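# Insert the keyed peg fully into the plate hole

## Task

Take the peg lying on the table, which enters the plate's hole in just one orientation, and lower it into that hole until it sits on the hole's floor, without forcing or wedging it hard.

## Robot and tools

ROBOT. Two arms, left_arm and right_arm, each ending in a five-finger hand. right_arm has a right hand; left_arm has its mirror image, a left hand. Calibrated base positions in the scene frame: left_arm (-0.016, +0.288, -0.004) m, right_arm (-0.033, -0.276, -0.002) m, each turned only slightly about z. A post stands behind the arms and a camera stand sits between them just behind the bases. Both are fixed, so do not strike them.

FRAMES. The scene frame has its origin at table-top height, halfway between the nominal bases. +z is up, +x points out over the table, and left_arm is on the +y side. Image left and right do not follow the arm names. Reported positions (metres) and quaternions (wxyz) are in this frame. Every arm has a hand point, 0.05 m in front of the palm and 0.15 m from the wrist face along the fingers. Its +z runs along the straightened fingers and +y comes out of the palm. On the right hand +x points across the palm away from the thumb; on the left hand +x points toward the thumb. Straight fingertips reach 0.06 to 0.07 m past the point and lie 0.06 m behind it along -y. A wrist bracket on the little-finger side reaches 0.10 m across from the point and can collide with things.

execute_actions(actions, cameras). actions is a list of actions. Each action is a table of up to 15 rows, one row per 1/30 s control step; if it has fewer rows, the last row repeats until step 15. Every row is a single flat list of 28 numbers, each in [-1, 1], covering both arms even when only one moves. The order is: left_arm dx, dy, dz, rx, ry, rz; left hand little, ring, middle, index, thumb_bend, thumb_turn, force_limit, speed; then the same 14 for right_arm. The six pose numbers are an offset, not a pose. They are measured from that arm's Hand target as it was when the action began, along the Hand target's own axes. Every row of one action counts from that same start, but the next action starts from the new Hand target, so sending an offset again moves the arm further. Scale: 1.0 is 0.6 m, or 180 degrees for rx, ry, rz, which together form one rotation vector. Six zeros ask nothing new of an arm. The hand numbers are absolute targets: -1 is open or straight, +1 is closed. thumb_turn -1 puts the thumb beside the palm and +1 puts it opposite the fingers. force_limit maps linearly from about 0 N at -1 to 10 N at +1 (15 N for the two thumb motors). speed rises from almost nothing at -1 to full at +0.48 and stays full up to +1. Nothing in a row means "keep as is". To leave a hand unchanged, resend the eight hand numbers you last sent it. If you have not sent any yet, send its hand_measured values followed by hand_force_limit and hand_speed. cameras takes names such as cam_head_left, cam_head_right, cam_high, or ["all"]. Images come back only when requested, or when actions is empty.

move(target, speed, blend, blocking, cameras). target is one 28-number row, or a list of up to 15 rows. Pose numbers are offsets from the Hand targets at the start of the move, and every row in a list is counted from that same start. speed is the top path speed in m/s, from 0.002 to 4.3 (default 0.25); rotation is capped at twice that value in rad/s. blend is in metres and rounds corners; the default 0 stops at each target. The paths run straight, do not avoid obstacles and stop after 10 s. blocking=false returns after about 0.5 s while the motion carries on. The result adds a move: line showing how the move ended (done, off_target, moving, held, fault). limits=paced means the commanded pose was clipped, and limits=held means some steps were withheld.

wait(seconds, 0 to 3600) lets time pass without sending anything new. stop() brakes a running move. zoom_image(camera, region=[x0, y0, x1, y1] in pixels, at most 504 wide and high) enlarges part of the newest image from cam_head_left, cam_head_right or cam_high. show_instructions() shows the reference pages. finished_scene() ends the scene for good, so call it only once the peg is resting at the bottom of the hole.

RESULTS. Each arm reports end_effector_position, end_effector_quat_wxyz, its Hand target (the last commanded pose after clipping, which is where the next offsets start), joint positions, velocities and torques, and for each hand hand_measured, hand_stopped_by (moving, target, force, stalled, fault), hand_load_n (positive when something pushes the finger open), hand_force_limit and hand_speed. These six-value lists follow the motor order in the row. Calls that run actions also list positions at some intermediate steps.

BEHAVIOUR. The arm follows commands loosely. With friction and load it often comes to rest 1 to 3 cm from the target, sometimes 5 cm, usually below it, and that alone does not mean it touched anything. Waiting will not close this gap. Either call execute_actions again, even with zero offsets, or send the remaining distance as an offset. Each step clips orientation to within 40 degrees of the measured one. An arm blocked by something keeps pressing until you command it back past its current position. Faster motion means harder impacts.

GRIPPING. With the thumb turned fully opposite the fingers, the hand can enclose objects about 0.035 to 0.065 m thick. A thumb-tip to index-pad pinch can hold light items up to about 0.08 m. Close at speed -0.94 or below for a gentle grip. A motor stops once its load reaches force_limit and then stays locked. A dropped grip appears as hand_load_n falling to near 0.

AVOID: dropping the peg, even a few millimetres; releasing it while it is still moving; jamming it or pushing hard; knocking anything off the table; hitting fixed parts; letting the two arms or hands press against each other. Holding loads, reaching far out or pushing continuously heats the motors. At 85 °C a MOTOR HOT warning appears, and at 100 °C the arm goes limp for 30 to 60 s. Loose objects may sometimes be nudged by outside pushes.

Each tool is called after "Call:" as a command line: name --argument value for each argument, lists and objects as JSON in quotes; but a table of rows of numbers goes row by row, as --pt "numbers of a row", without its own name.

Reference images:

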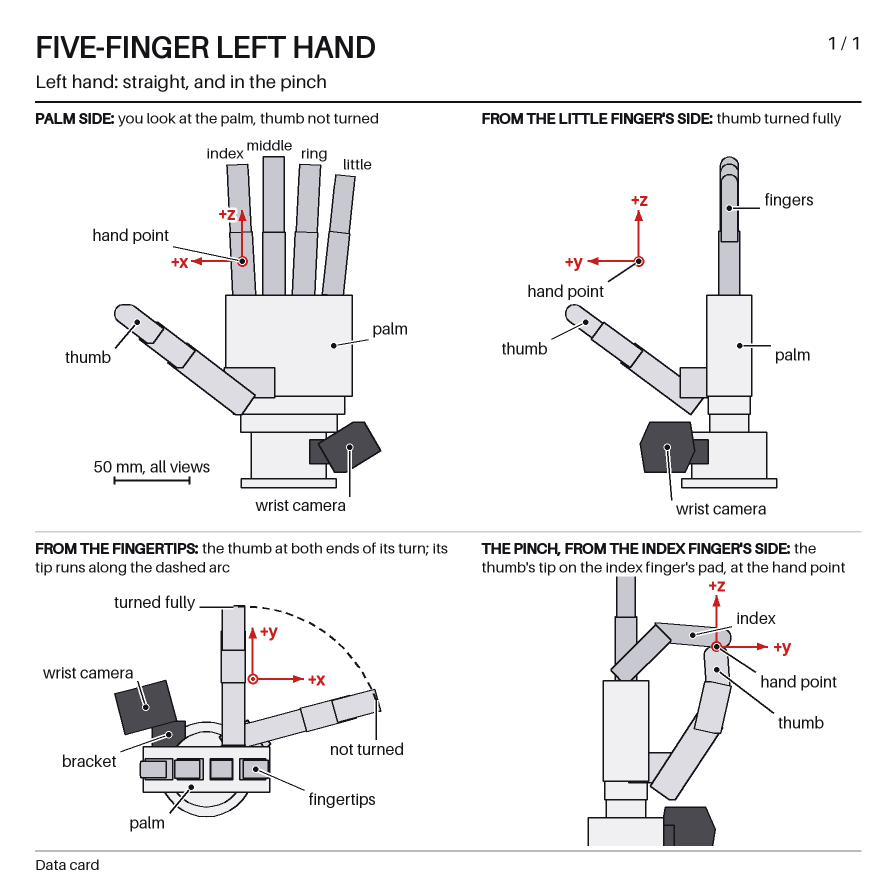

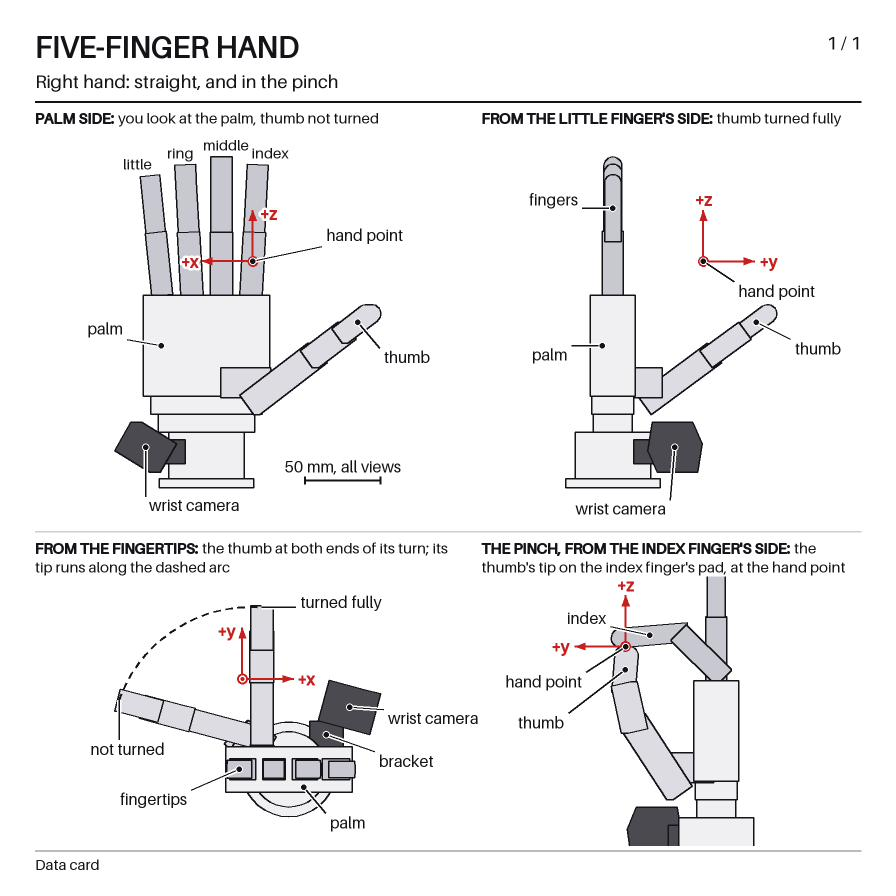

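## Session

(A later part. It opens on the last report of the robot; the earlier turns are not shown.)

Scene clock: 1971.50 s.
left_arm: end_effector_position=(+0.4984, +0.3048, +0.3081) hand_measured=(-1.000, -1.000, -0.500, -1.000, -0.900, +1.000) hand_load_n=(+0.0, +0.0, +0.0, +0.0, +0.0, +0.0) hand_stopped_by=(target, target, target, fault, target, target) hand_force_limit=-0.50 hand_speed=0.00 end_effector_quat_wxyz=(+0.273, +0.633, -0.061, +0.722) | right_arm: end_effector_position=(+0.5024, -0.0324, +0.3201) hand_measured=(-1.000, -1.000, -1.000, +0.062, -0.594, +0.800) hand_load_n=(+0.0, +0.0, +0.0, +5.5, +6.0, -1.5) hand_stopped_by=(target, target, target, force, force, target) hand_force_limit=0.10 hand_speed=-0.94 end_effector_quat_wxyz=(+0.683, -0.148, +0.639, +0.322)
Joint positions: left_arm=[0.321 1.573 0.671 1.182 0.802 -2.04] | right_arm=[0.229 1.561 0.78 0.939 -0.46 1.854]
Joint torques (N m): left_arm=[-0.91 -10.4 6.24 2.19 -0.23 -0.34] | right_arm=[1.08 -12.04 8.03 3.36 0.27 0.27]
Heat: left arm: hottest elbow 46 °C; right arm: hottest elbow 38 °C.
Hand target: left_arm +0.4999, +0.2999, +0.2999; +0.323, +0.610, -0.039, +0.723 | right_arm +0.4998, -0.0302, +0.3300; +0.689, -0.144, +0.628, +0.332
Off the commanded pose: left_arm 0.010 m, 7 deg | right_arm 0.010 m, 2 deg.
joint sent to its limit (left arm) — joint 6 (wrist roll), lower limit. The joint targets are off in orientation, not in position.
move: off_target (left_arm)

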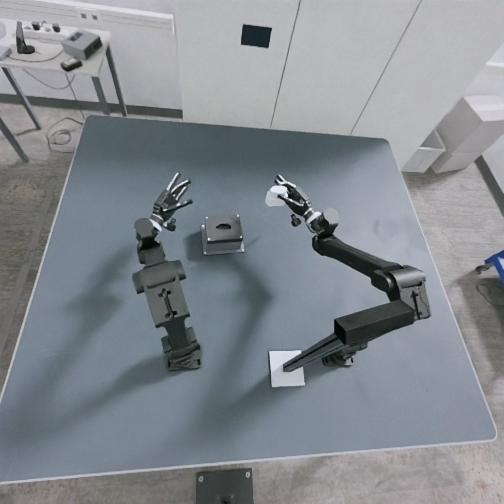

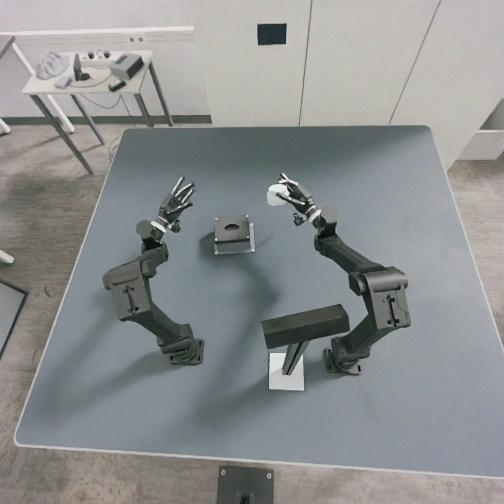

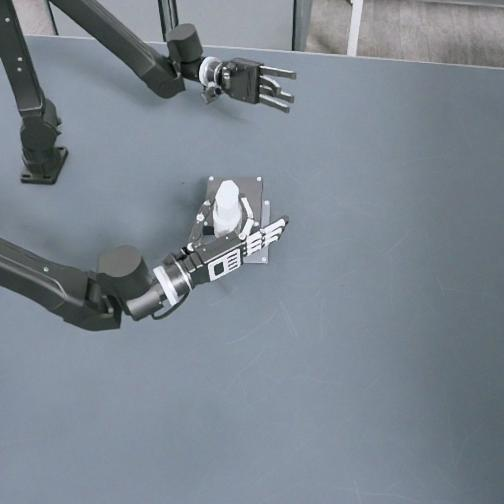

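Call:
move --target '[-0.159,0.248,0.140,-0.0078,-0.0353,0.0423,-1,-1,-0.5,-1,-0.9,1,-0.5,0,0,0,0,0,0,0,-1,-1,-1,0.4,-0.05,0.8,0.1,-0.94]' --speed 0.15 --cameras '["all"]'

Call:
zoom_image --camera "cam_high" --region '[150, 80, 330, 260]'

Call:
zoom_image --camera "cam_head_right" --region '[180, 140, 320, 280]'

Call:
zoom_image --camera "cam_head_left" --region '[180, 140, 320, 280]'

Scene clock: 2080.03 s.
left_arm: end_effector_position=(+0.4984, +0.1097, +0.2814) hand_measured=(-1.000, -1.000, -0.500, -1.000, -0.900, +1.000) hand_load_n=(+0.0, +0.0, +0.0, +0.0, +0.0, +0.0) hand_stopped_by=(target, target, target, fault, target, target) hand_force_limit=-0.50 hand_speed=0.00 end_effector_quat_wxyz=(+0.283, +0.644, -0.099, +0.704) | right_arm: end_effector_position=(+0.5024, -0.0324, +0.3201) hand_measured=(-1.000, -1.000, -1.000, +0.062, -0.594, +0.800) hand_load_n=(+0.0, +0.0, +0.0, +6.0, +5.5, -1.5) hand_stopped_by=(target, target, target, force, force, target) hand_force_limit=0.10 hand_speed=-0.94 end_effector_quat_wxyz=(+0.683, -0.148, +0.639, +0.322)
Joint positions: left_arm=[-0.146 1.561 0.616 1.113 0.426 -1.871] | right_arm=[0.229 1.561 0.78 0.939 -0.46 1.854]
Joint torques (N m): left_arm=[-0.44 -12.1 7.66 1.61 -0.14 0.03] | right_arm=[1.08 -12.04 8.02 3.36 0.28 0.27]
Heat: left arm: hottest elbow 40 °C; right arm: hottest elbow 38 °C.
Hand target: left_arm +0.4999, +0.1048, +0.2847; +0.279, +0.641, -0.106, +0.707 | right_arm +0.4998, -0.0302, +0.3300; +0.689, -0.144, +0.628, +0.332
Off the commanded pose: left_arm 0.006 m, 1 deg | right_arm 0.010 m, 2 deg.
move: done

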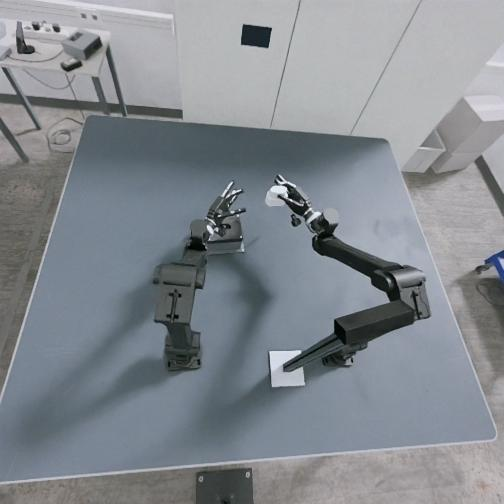

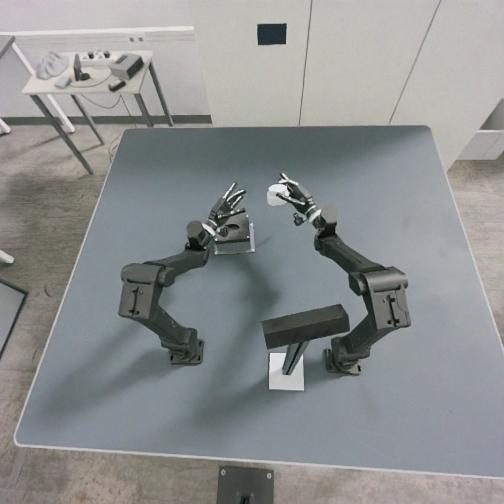

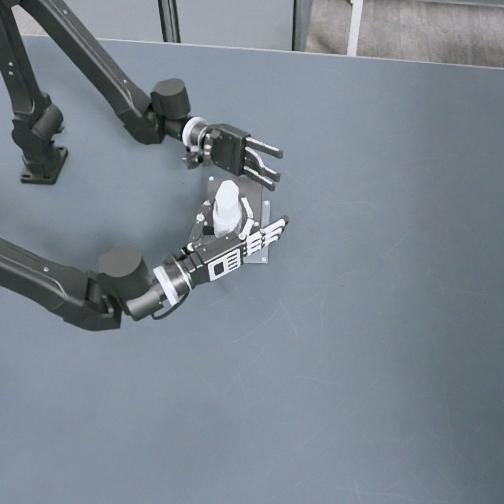

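Scaled by 2.800.

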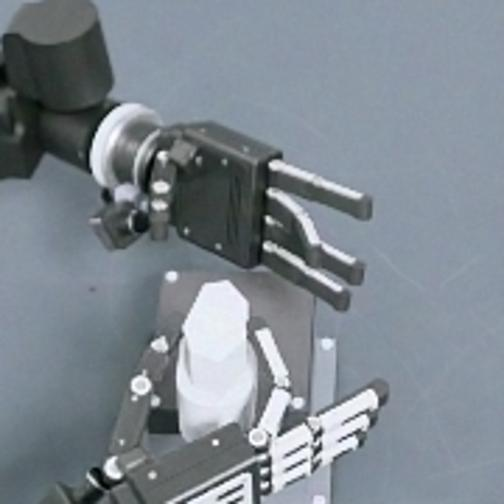

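Scaled by 3.600.

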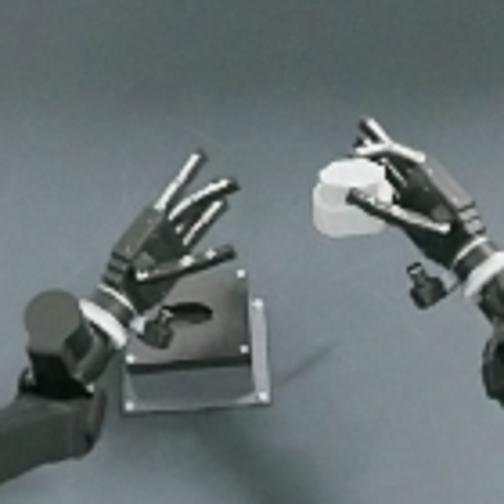

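Scaled by 3.600.

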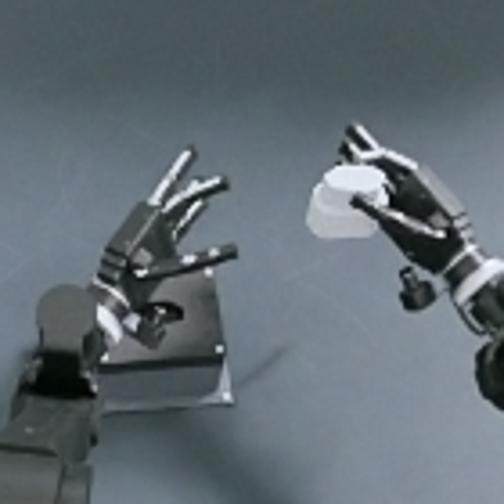

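Call:
move --target '[-0.026,0.077,0.059,0,0,0,-1,-1,-0.5,-1,-0.9,1,-0.5,0,0,0,0,0,0,0,-1,-1,-1,0.4,-0.05,0.8,0.1,-0.94]' --speed 0.06 --cameras '["all"]'

Call:
zoom_image --camera "cam_high" --region '[160, 110, 310, 260]'

Call:
zoom_image --camera "cam_head_right" --region '[220, 150, 320, 250]'

Call:
zoom_image --camera "cam_head_left" --region '[220, 150, 320, 250]'

Scene clock: 2157.03 s.
left_arm: end_effector_position=(+0.4969, +0.0537, +0.2820) hand_measured=(-1.000, -1.000, -0.500, -1.000, -0.900, +1.000) hand_load_n=(+0.0, +0.0, +0.0, +0.0, +0.5, +0.0) hand_stopped_by=(target, target, target, fault, target, target) hand_force_limit=-0.50 hand_speed=0.00 end_effector_quat_wxyz=(+0.282, +0.645, -0.098, +0.704) | right_arm: end_effector_position=(+0.5024, -0.0324, +0.3201) hand_measured=(-1.000, -1.000, -1.000, +0.062, -0.594, +0.800) hand_load_n=(+0.0, +0.0, +0.0, +6.0, +5.5, -1.5) hand_stopped_by=(target, target, target, force, force, target) hand_force_limit=0.10 hand_speed=-0.94 end_effector_quat_wxyz=(+0.683, -0.148, +0.639, +0.322)
Joint positions: left_arm=[-0.291 1.573 0.638 1.09 0.282 -1.845] | right_arm=[0.229 1.561 0.78 0.939 -0.46 1.854]
Joint torques (N m): left_arm=[-0.67 -10.58 9.77 1.66 -0.11 0.03] | right_arm=[1.08 -12.1 8.01 3.36 0.27 0.26]
Heat: left arm: hottest elbow 41 °C; right arm: hottest elbow 38 °C.
Hand target: left_arm +0.5057, +0.0449, +0.2849; +0.279, +0.641, -0.106, +0.707 | right_arm +0.4998, -0.0302, +0.3300; +0.689, -0.144, +0.628, +0.332
Off the commanded pose: left_arm 0.013 m, 1 deg | right_arm 0.010 m, 2 deg.
move: off_target (left_arm)

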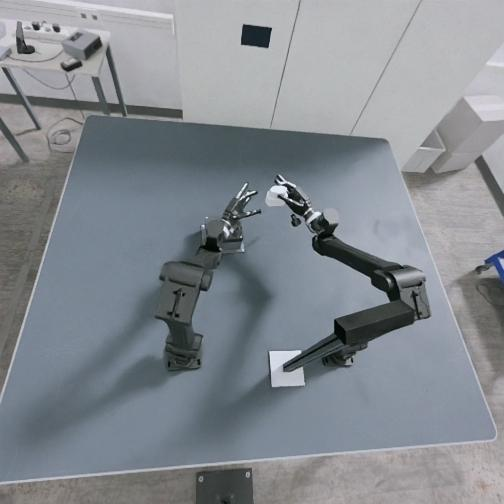

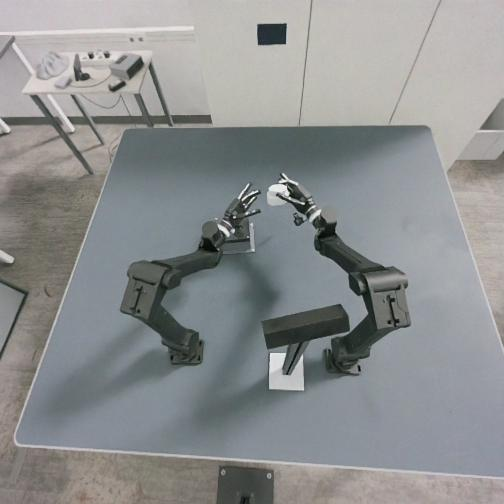

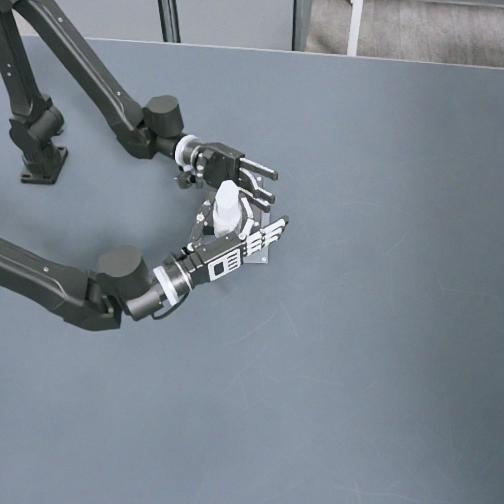

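Scaled by 3.360.

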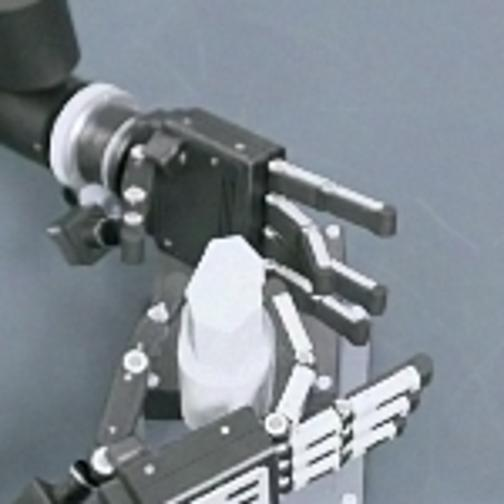

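Scaled by 5.040.

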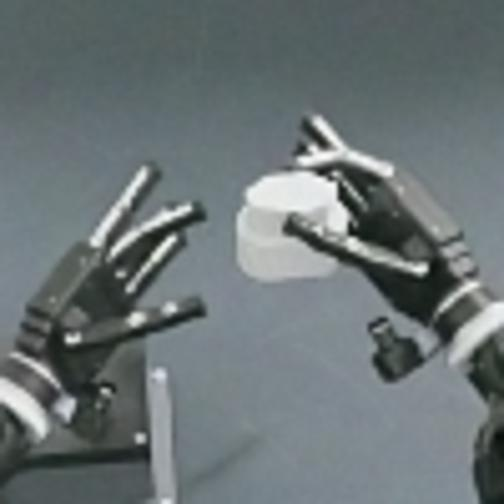

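Scaled by 5.040.

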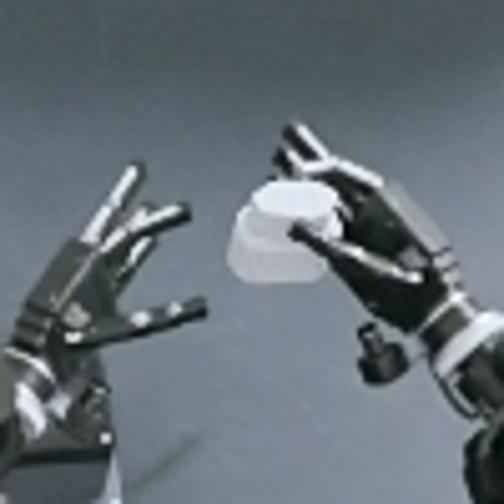

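Call:
zoom_image --camera "cam_high" --region '[200, 170, 260, 230]'

Scaled by 8.400.

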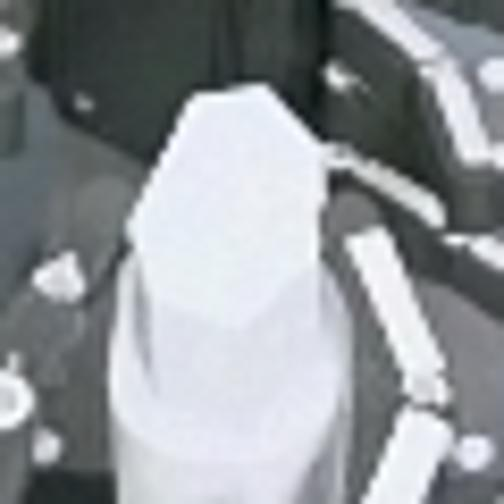

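Call:
move --target '[0.008,0.0372,0.0517,0,0,0,-1,-1,-0.5,-1,-0.9,1,-0.5,0,0,0,0,0,0,0,-1,-1,-1,0.4,-0.05,0.8,0.1,-0.94]' --speed 0.06 --cameras '["all"]'

Call:
zoom_image --camera "cam_high" --region '[160, 130, 280, 250]'

Call:
zoom_image --camera "cam_head_right" --region '[220, 150, 320, 250]'

Call:
zoom_image --camera "cam_head_left" --region '[220, 150, 320, 250]'

Scene clock: 2245.47 s.
left_arm: end_effector_position=(+0.5114, +0.0217, +0.2958) hand_measured=(-1.000, -1.000, -0.500, -1.000, -0.900, +1.000) hand_load_n=(+0.0, +0.0, +0.0, +0.0, +0.0, -0.5) hand_stopped_by=(target, target, target, fault, target, target) hand_force_limit=-0.50 hand_speed=0.00 end_effector_quat_wxyz=(+0.282, +0.645, -0.098, +0.704) | right_arm: end_effector_position=(+0.5024, -0.0324, +0.3201) hand_measured=(-1.000, -1.000, -1.000, +0.062, -0.594, +0.800) hand_load_n=(+0.0, +0.0, +0.0, +6.0, +6.0, -1.0) hand_stopped_by=(target, target, target, force, force, target) hand_force_limit=0.10 hand_speed=-0.94 end_effector_quat_wxyz=(+0.683, -0.148, +0.639, +0.322)
Joint positions: left_arm=[-0.357 1.583 0.712 1.025 0.216 -1.834] | right_arm=[0.229 1.561 0.78 0.939 -0.46 1.854]
Joint torques (N m): left_arm=[-0.67 -11.52 10.35 1.72 -0.13 0.03] | right_arm=[1.08 -12.04 8.02 3.36 0.27 0.27]
Heat: left arm: hottest elbow 43 °C; right arm: hottest elbow 38 °C.
Hand target: left_arm +0.5200, +0.0121, +0.2990; +0.279, +0.641, -0.106, +0.707 | right_arm +0.4998, -0.0302, +0.3300; +0.689, -0.144, +0.628, +0.332
Off the commanded pose: left_arm 0.013 m, 1 deg | right_arm 0.010 m, 2 deg.
move: off_target (left_arm)

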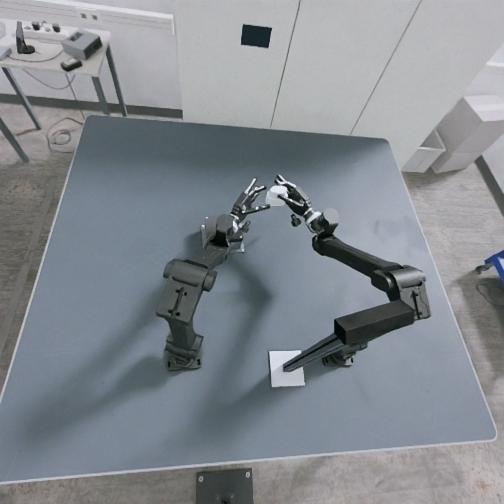

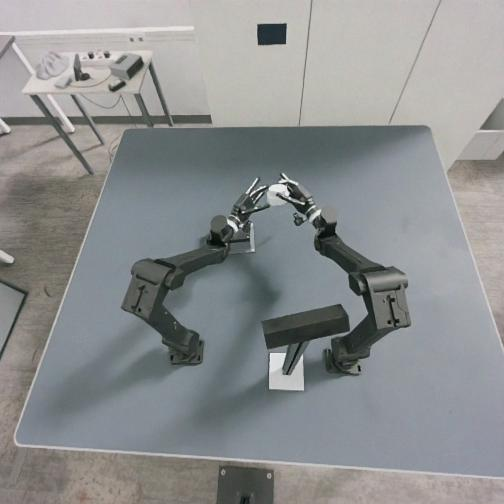

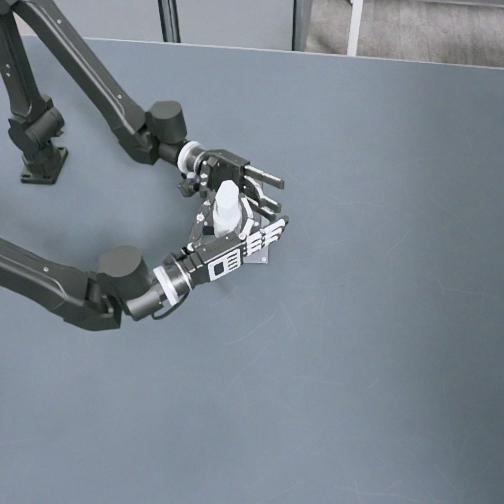

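Scaled by 4.200.

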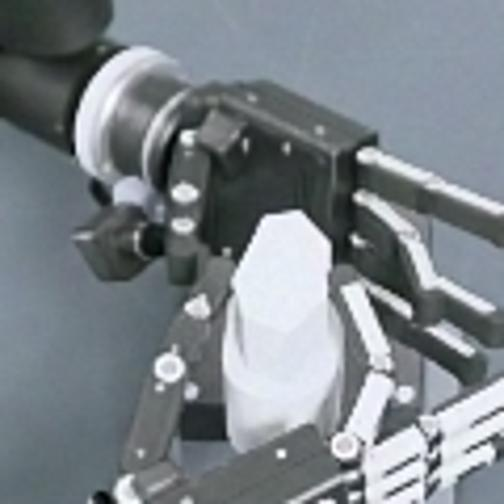

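Scaled by 5.040.

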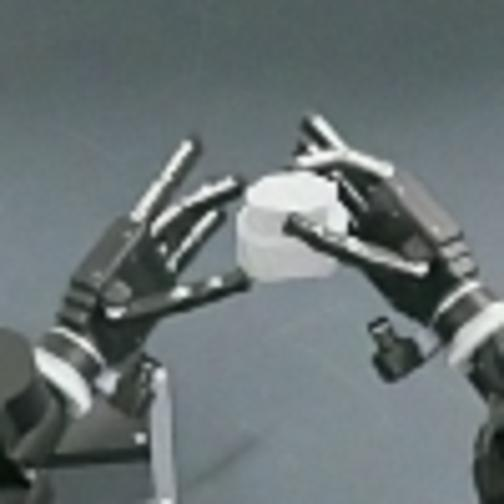

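Scaled by 5.040.

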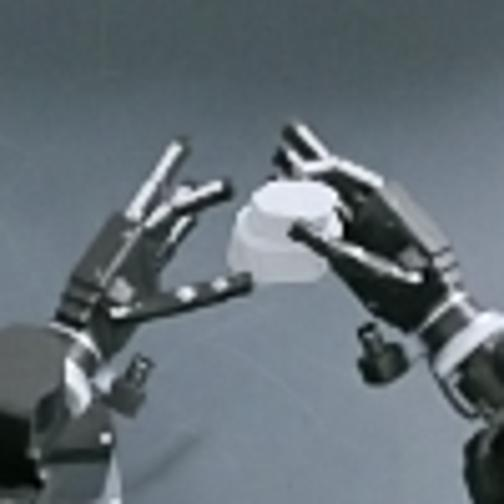

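Call:
zoom_image --camera "cam_high" --region '[230, 160, 300, 230]'

Call:
zoom_image --camera "cam_head_right" --region '[240, 160, 310, 230]'

Scaled by 7.200.

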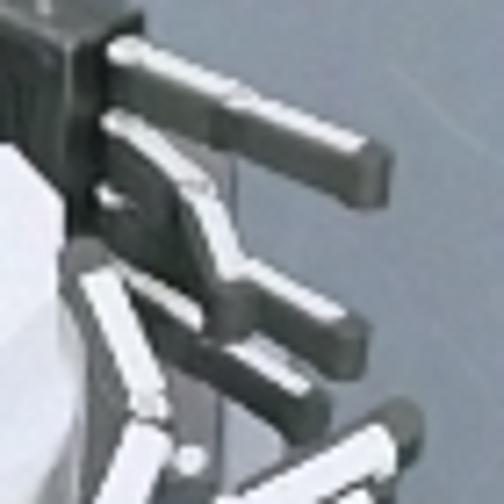

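Scaled by 7.200.

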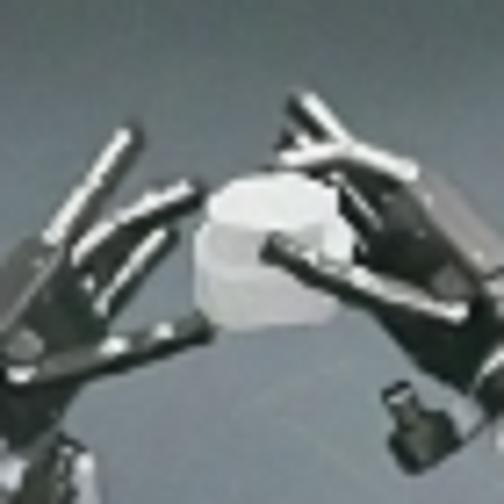

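Call:
move --target '[-0.0132,0.0165,0.0158,0,0,0,-1,-1,-0.5,-1,-0.9,1,-0.5,0,0,0,0,0,0,0,-1,-1,-1,0.4,-0.05,0.8,0.1,-0.94]' --speed 0.05 --cameras '["all"]'

Call:
zoom_image --camera "cam_high" --region '[200, 160, 300, 260]'

Call:
zoom_image --camera "cam_head_right" --region '[240, 160, 310, 230]'

Call:
zoom_image --camera "cam_head_left" --region '[240, 160, 310, 230]'

Scene clock: 2329.93 s.
left_arm: end_effector_position=(+0.5150, +0.0063, +0.2898) hand_measured=(-1.000, -1.000, -0.500, -1.000, -0.900, +1.000) hand_load_n=(+0.0, +0.0, -0.5, +0.0, +0.0, -0.5) hand_stopped_by=(target, target, target, fault, target, target) hand_force_limit=-0.50 hand_speed=0.00 end_effector_quat_wxyz=(+0.282, +0.647, -0.099, +0.701) | right_arm: end_effector_position=(+0.5024, -0.0324, +0.3201) hand_measured=(-1.000, -1.000, -1.000, +0.062, -0.594, +0.800) hand_load_n=(+0.0, +0.5, +0.0, +5.5, +5.5, -1.5) hand_stopped_by=(target, target, target, force, force, target) hand_force_limit=0.10 hand_speed=-0.94 end_effector_quat_wxyz=(+0.683, -0.148, +0.639, +0.322)
Joint positions: left_arm=[-0.389 1.61 0.731 1.025 0.186 -1.829] | right_arm=[0.229 1.561 0.78 0.939 -0.46 1.854]
Joint torques (N m): left_arm=[-0.62 -11.81 10.22 1.95 -0.11 0.03] | right_arm=[1.2 -12.04 8.05 3.34 0.27 0.26]
Heat: left arm: hottest elbow 44 °C; right arm: hottest elbow 38 °C.
Hand target: left_arm +0.5230, -0.0030, +0.2949; +0.279, +0.641, -0.106, +0.707 | right_arm +0.4998, -0.0302, +0.3300; +0.689, -0.144, +0.628, +0.332
Off the commanded pose: left_arm 0.013 m, 1 deg | right_arm 0.010 m, 2 deg.
move: off_target (left_arm)

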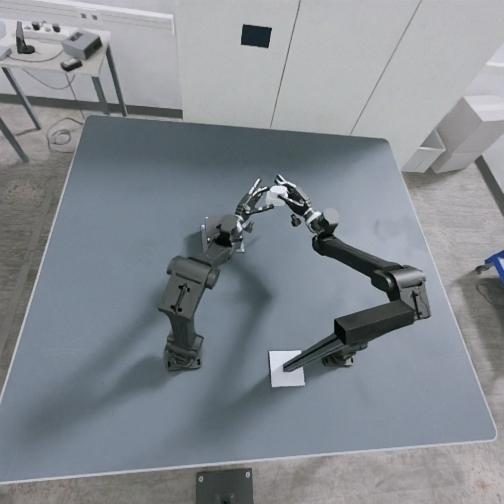

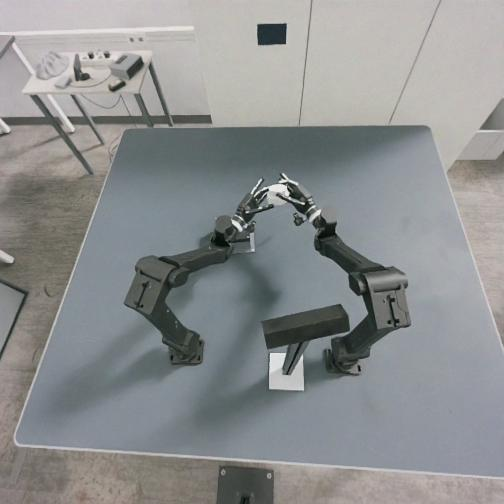

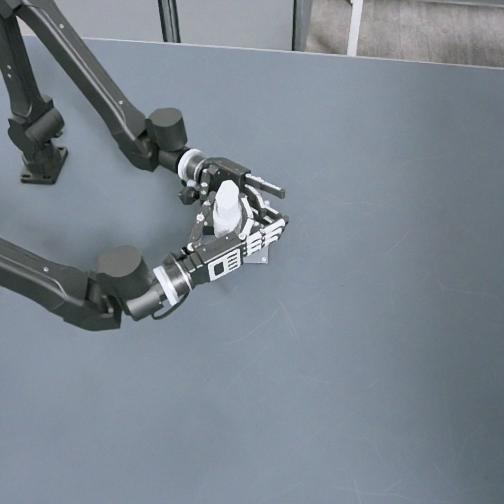

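Scaled by 5.040.

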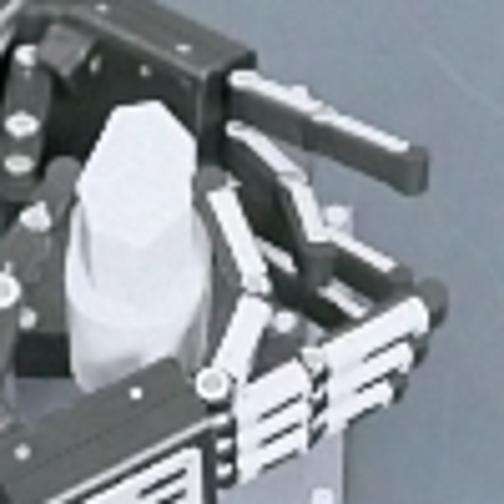

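Scaled by 7.200.

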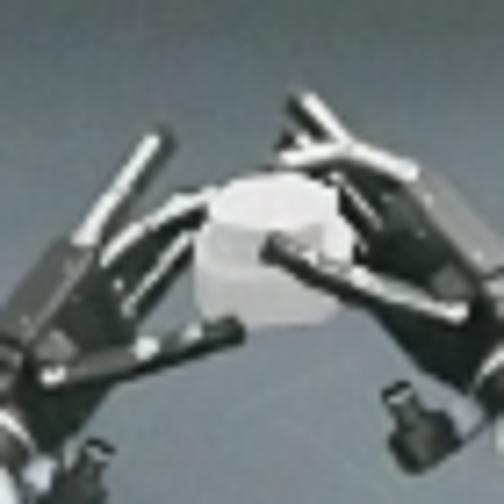

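Scaled by 7.200.

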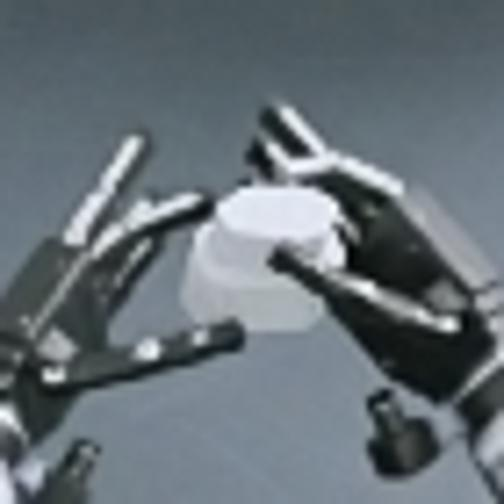

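Call:
move --target '[0.0005,0.0205,0.0128,0,0,0,-1,-1,-0.5,-1,-0.9,1,-0.5,0,0,0,0,0,0,0,-1,-1,-1,0.4,-0.05,0.8,0.1,-0.94]' --speed 0.05 --cameras '["all"]'

Call:
zoom_image --camera "cam_high" --region '[180, 160, 290, 270]'

Call:
zoom_image --camera "cam_head_right" --region '[240, 160, 310, 230]'

Call:
zoom_image --camera "cam_head_left" --region '[240, 160, 310, 230]'

Scene clock: 2350.00 s.
left_arm: end_effector_position=(+0.5146, -0.0071, +0.2955) hand_measured=(-1.000, -1.000, -0.500, -1.000, -0.900, +1.000) hand_load_n=(+0.0, +0.0, +0.0, +0.0, +0.0, -0.5) hand_stopped_by=(target, target, target, fault, target, target) hand_force_limit=-0.50 hand_speed=0.00 end_effector_quat_wxyz=(+0.282, +0.645, -0.099, +0.703) | right_arm: end_effector_position=(+0.5024, -0.0324, +0.3201) hand_measured=(-1.000, -1.000, -1.000, +0.062, -0.594, +0.800) hand_load_n=(+0.0, +0.0, +0.0, +6.0, +5.5, -1.0) hand_stopped_by=(target, target, target, force, force, target) hand_force_limit=0.10 hand_speed=-0.94 end_effector_quat_wxyz=(+0.683, -0.148, +0.639, +0.322)
Joint positions: left_arm=[-0.418 1.61 0.748 1.014 0.157 -1.824] | right_arm=[0.229 1.561 0.78 0.939 -0.46 1.854]
Joint torques (N m): left_arm=[-0.56 -11.93 10.45 1.7 -0.11 0.03] | right_arm=[1.14 -11.99 8.01 3.37 0.27 0.27]
Heat: left arm: hottest elbow 47 °C; right arm: hottest elbow 38 °C.
Hand target: left_arm +0.5230, -0.0168, +0.2988; +0.279, +0.641, -0.106, +0.707 | right_arm +0.4998, -0.0302, +0.3300; +0.689, -0.144, +0.628, +0.332
Off the commanded pose: left_arm 0.013 m, 1 deg | right_arm 0.010 m, 2 deg.
move: off_target (left_arm)

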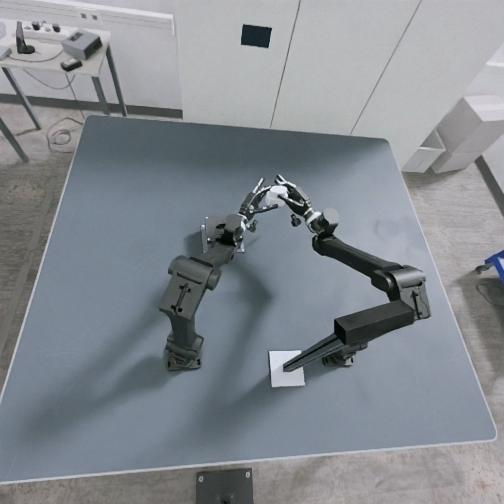

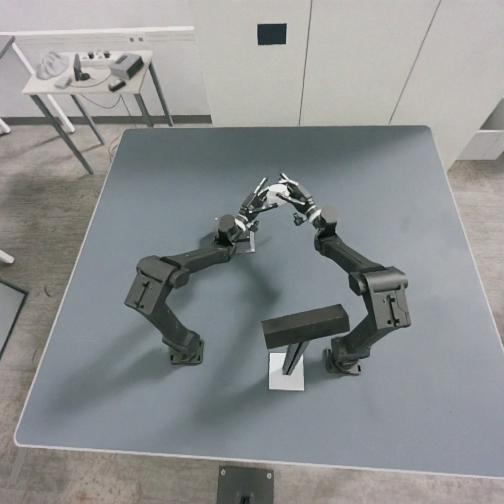

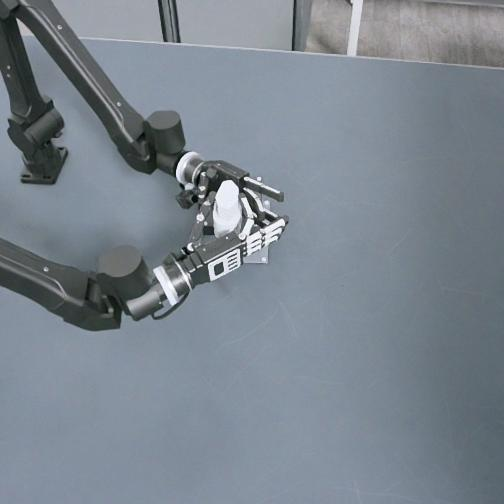

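Scaled by 4.582.

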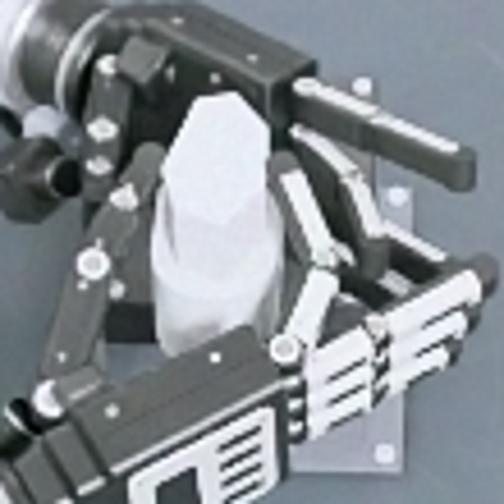

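Scaled by 7.200.

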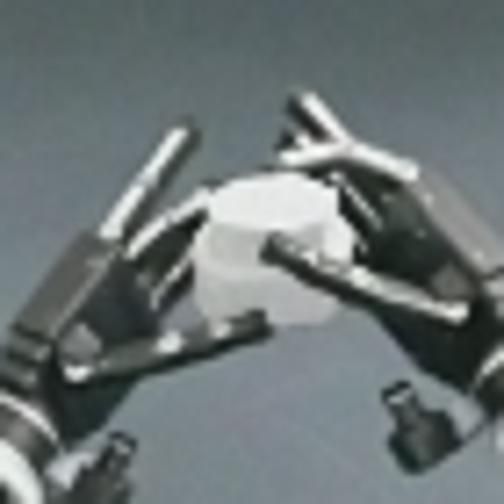

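Scaled by 7.200.

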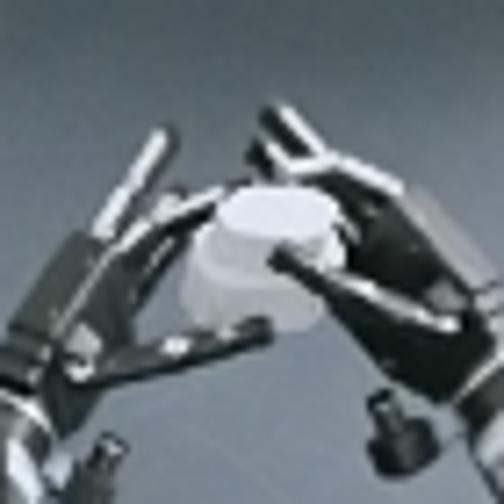

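Call:
zoom_image --camera "cam_high" --region '[190, 165, 250, 225]'

Scaled by 8.400.

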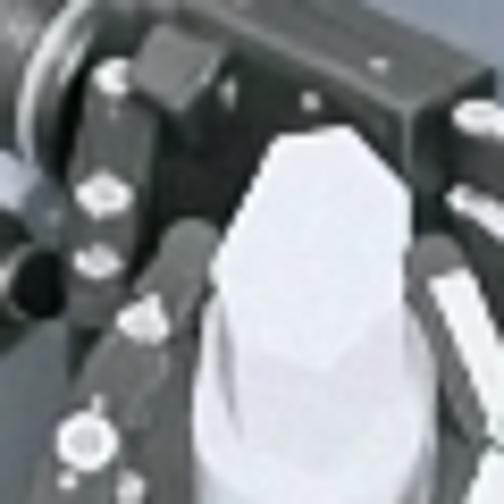

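Call:
move --target '[0,0,0,0,0,0,-1,-1,0.1,-1,-0.1,1,-0.5,-0.94,0,0,0,0,0,0,-1,-1,-1,0.4,-0.05,0.8,0.1,-0.94]' --cameras '["all"]'

Call:
zoom_image --camera "cam_high" --region '[190, 165, 260, 235]'

Call:
zoom_image --camera "cam_head_right" --region '[240, 160, 310, 230]'

Scene clock: 2386.03 s.
left_arm: end_effector_position=(+0.5154, -0.0069, +0.2953) hand_measured=(-1.000, -1.000, -0.060, -1.000, -0.656, +1.000) hand_load_n=(+0.0, +0.0, +4.0, +0.0, +3.5, +0.0) hand_stopped_by=(target, target, force, fault, force, target) hand_force_limit=-0.50 hand_speed=-0.94 end_effector_quat_wxyz=(+0.281, +0.645, -0.099, +0.704) | right_arm: end_effector_position=(+0.5020, -0.0315, +0.3202) hand_measured=(-1.000, -1.000, -1.000, +0.062, -0.594, +0.800) hand_load_n=(+0.0, +0.0, +0.0, +5.5, +6.0, +0.0) hand_stopped_by=(target, target, target, force, force, target) hand_force_limit=0.10 hand_speed=-0.94 end_effector_quat_wxyz=(+0.682, -0.148, +0.639, +0.324)
Joint positions: left_arm=[-0.418 1.611 0.749 1.014 0.154 -1.822] | right_arm=[0.231 1.561 0.78 0.939 -0.46 1.857]
Joint torques (N m): left_arm=[-0.56 -11.99 10.37 1.69 -0.01 0] | right_arm=[0.91 -12.04 8.03 3.37 0.27 0.24]
Heat: left arm: hottest elbow 49 °C; right arm: hottest elbow 38 °C.
Hand target: left_arm +0.5230, -0.0168, +0.2987; +0.279, +0.641, -0.106, +0.707 | right_arm +0.4998, -0.0303, +0.3300; +0.689, -0.144, +0.628, +0.332
Off the commanded pose: left_arm 0.013 m, 1 deg | right_arm 0.010 m, 2 deg.
move: done

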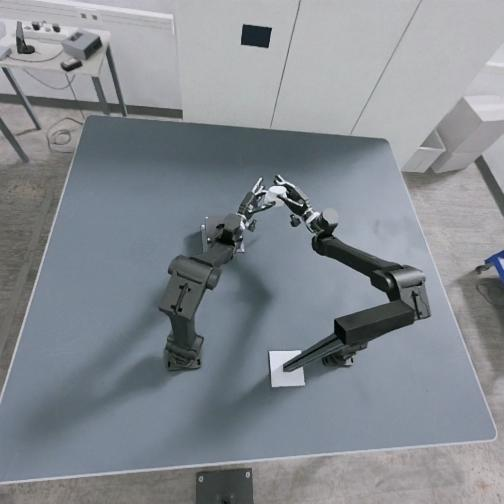

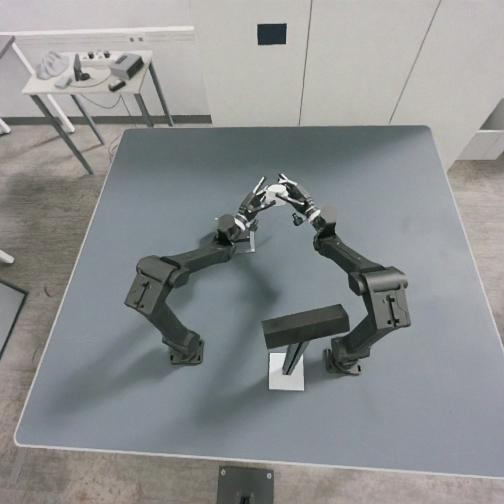

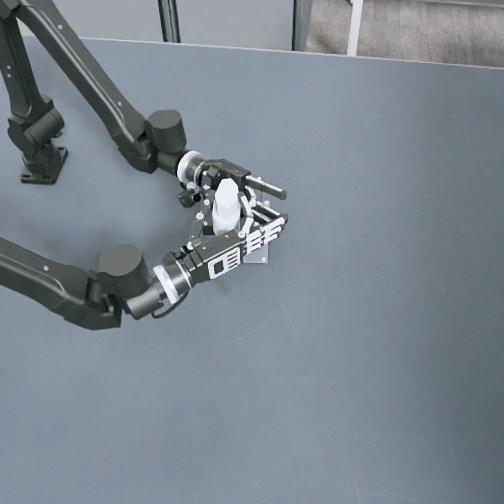

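Scaled by 7.200.

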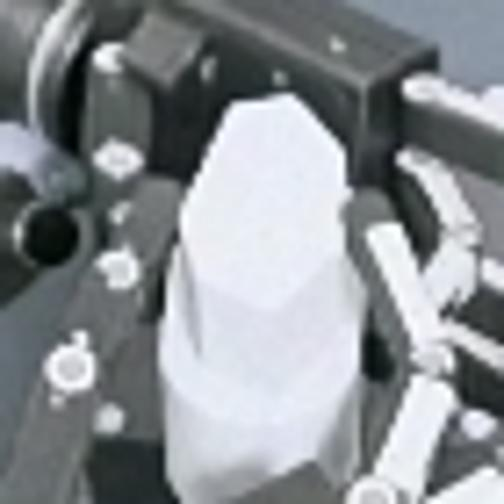

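Scaled by 7.200.

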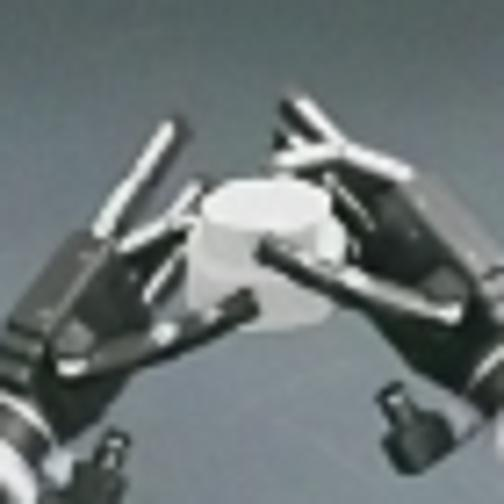

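Call:
move --target '[0,0,0,0,0,0,-1,-1,0.15,-1,-0.05,1,0.15,-0.94,0,0,0,0,0,0,-1,-1,-1,0.4,-0.05,0.8,0.1,-0.94]' --cameras '[]'

Scene clock: 2394.50 s.
left_arm: end_effector_position=(+0.5153, -0.0071, +0.2951) hand_measured=(-1.000, -1.000, -0.046, -1.000, -0.614, +1.000) hand_load_n=(+0.0, +0.0, +8.0, +0.0, +8.5, +0.0) hand_stopped_by=(target, target, force, fault, force, target) hand_force_limit=0.15 hand_speed=-0.94 end_effector_quat_wxyz=(+0.279, +0.645, -0.100, +0.705) | right_arm: end_effector_position=(+0.5022, -0.0316, +0.3203) hand_measured=(-1.000, -1.000, -1.000, +0.062, -0.594, +0.800) hand_load_n=(+0.0, +0.0, +0.0, +4.5, +6.5, +0.0) hand_stopped_by=(target, target, target, force, force, target) hand_force_limit=0.10 hand_speed=-0.94 end_effector_quat_wxyz=(+0.682, -0.147, +0.639, +0.324)
Joint positions: left_arm=[-0.418 1.611 0.749 1.014 0.154 -1.818] | right_arm=[0.231 1.561 0.78 0.939 -0.459 1.857]
Joint torques (N m): left_arm=[-0.62 -11.99 10.37 1.68 0 -0.05] | right_arm=[0.91 -12.1 8.05 3.38 0.24 0.24]
Heat: left arm: hottest elbow 48 °C; right arm: hottest elbow 38 °C.
Hand target: left_arm +0.5230, -0.0168, +0.2987; +0.279, +0.641, -0.106, +0.707 | right_arm +0.4998, -0.0303, +0.3300; +0.689, -0.144, +0.628, +0.332
Off the commanded pose: left_arm 0.013 m, 1 deg | right_arm 0.010 m, 2 deg.
move: done


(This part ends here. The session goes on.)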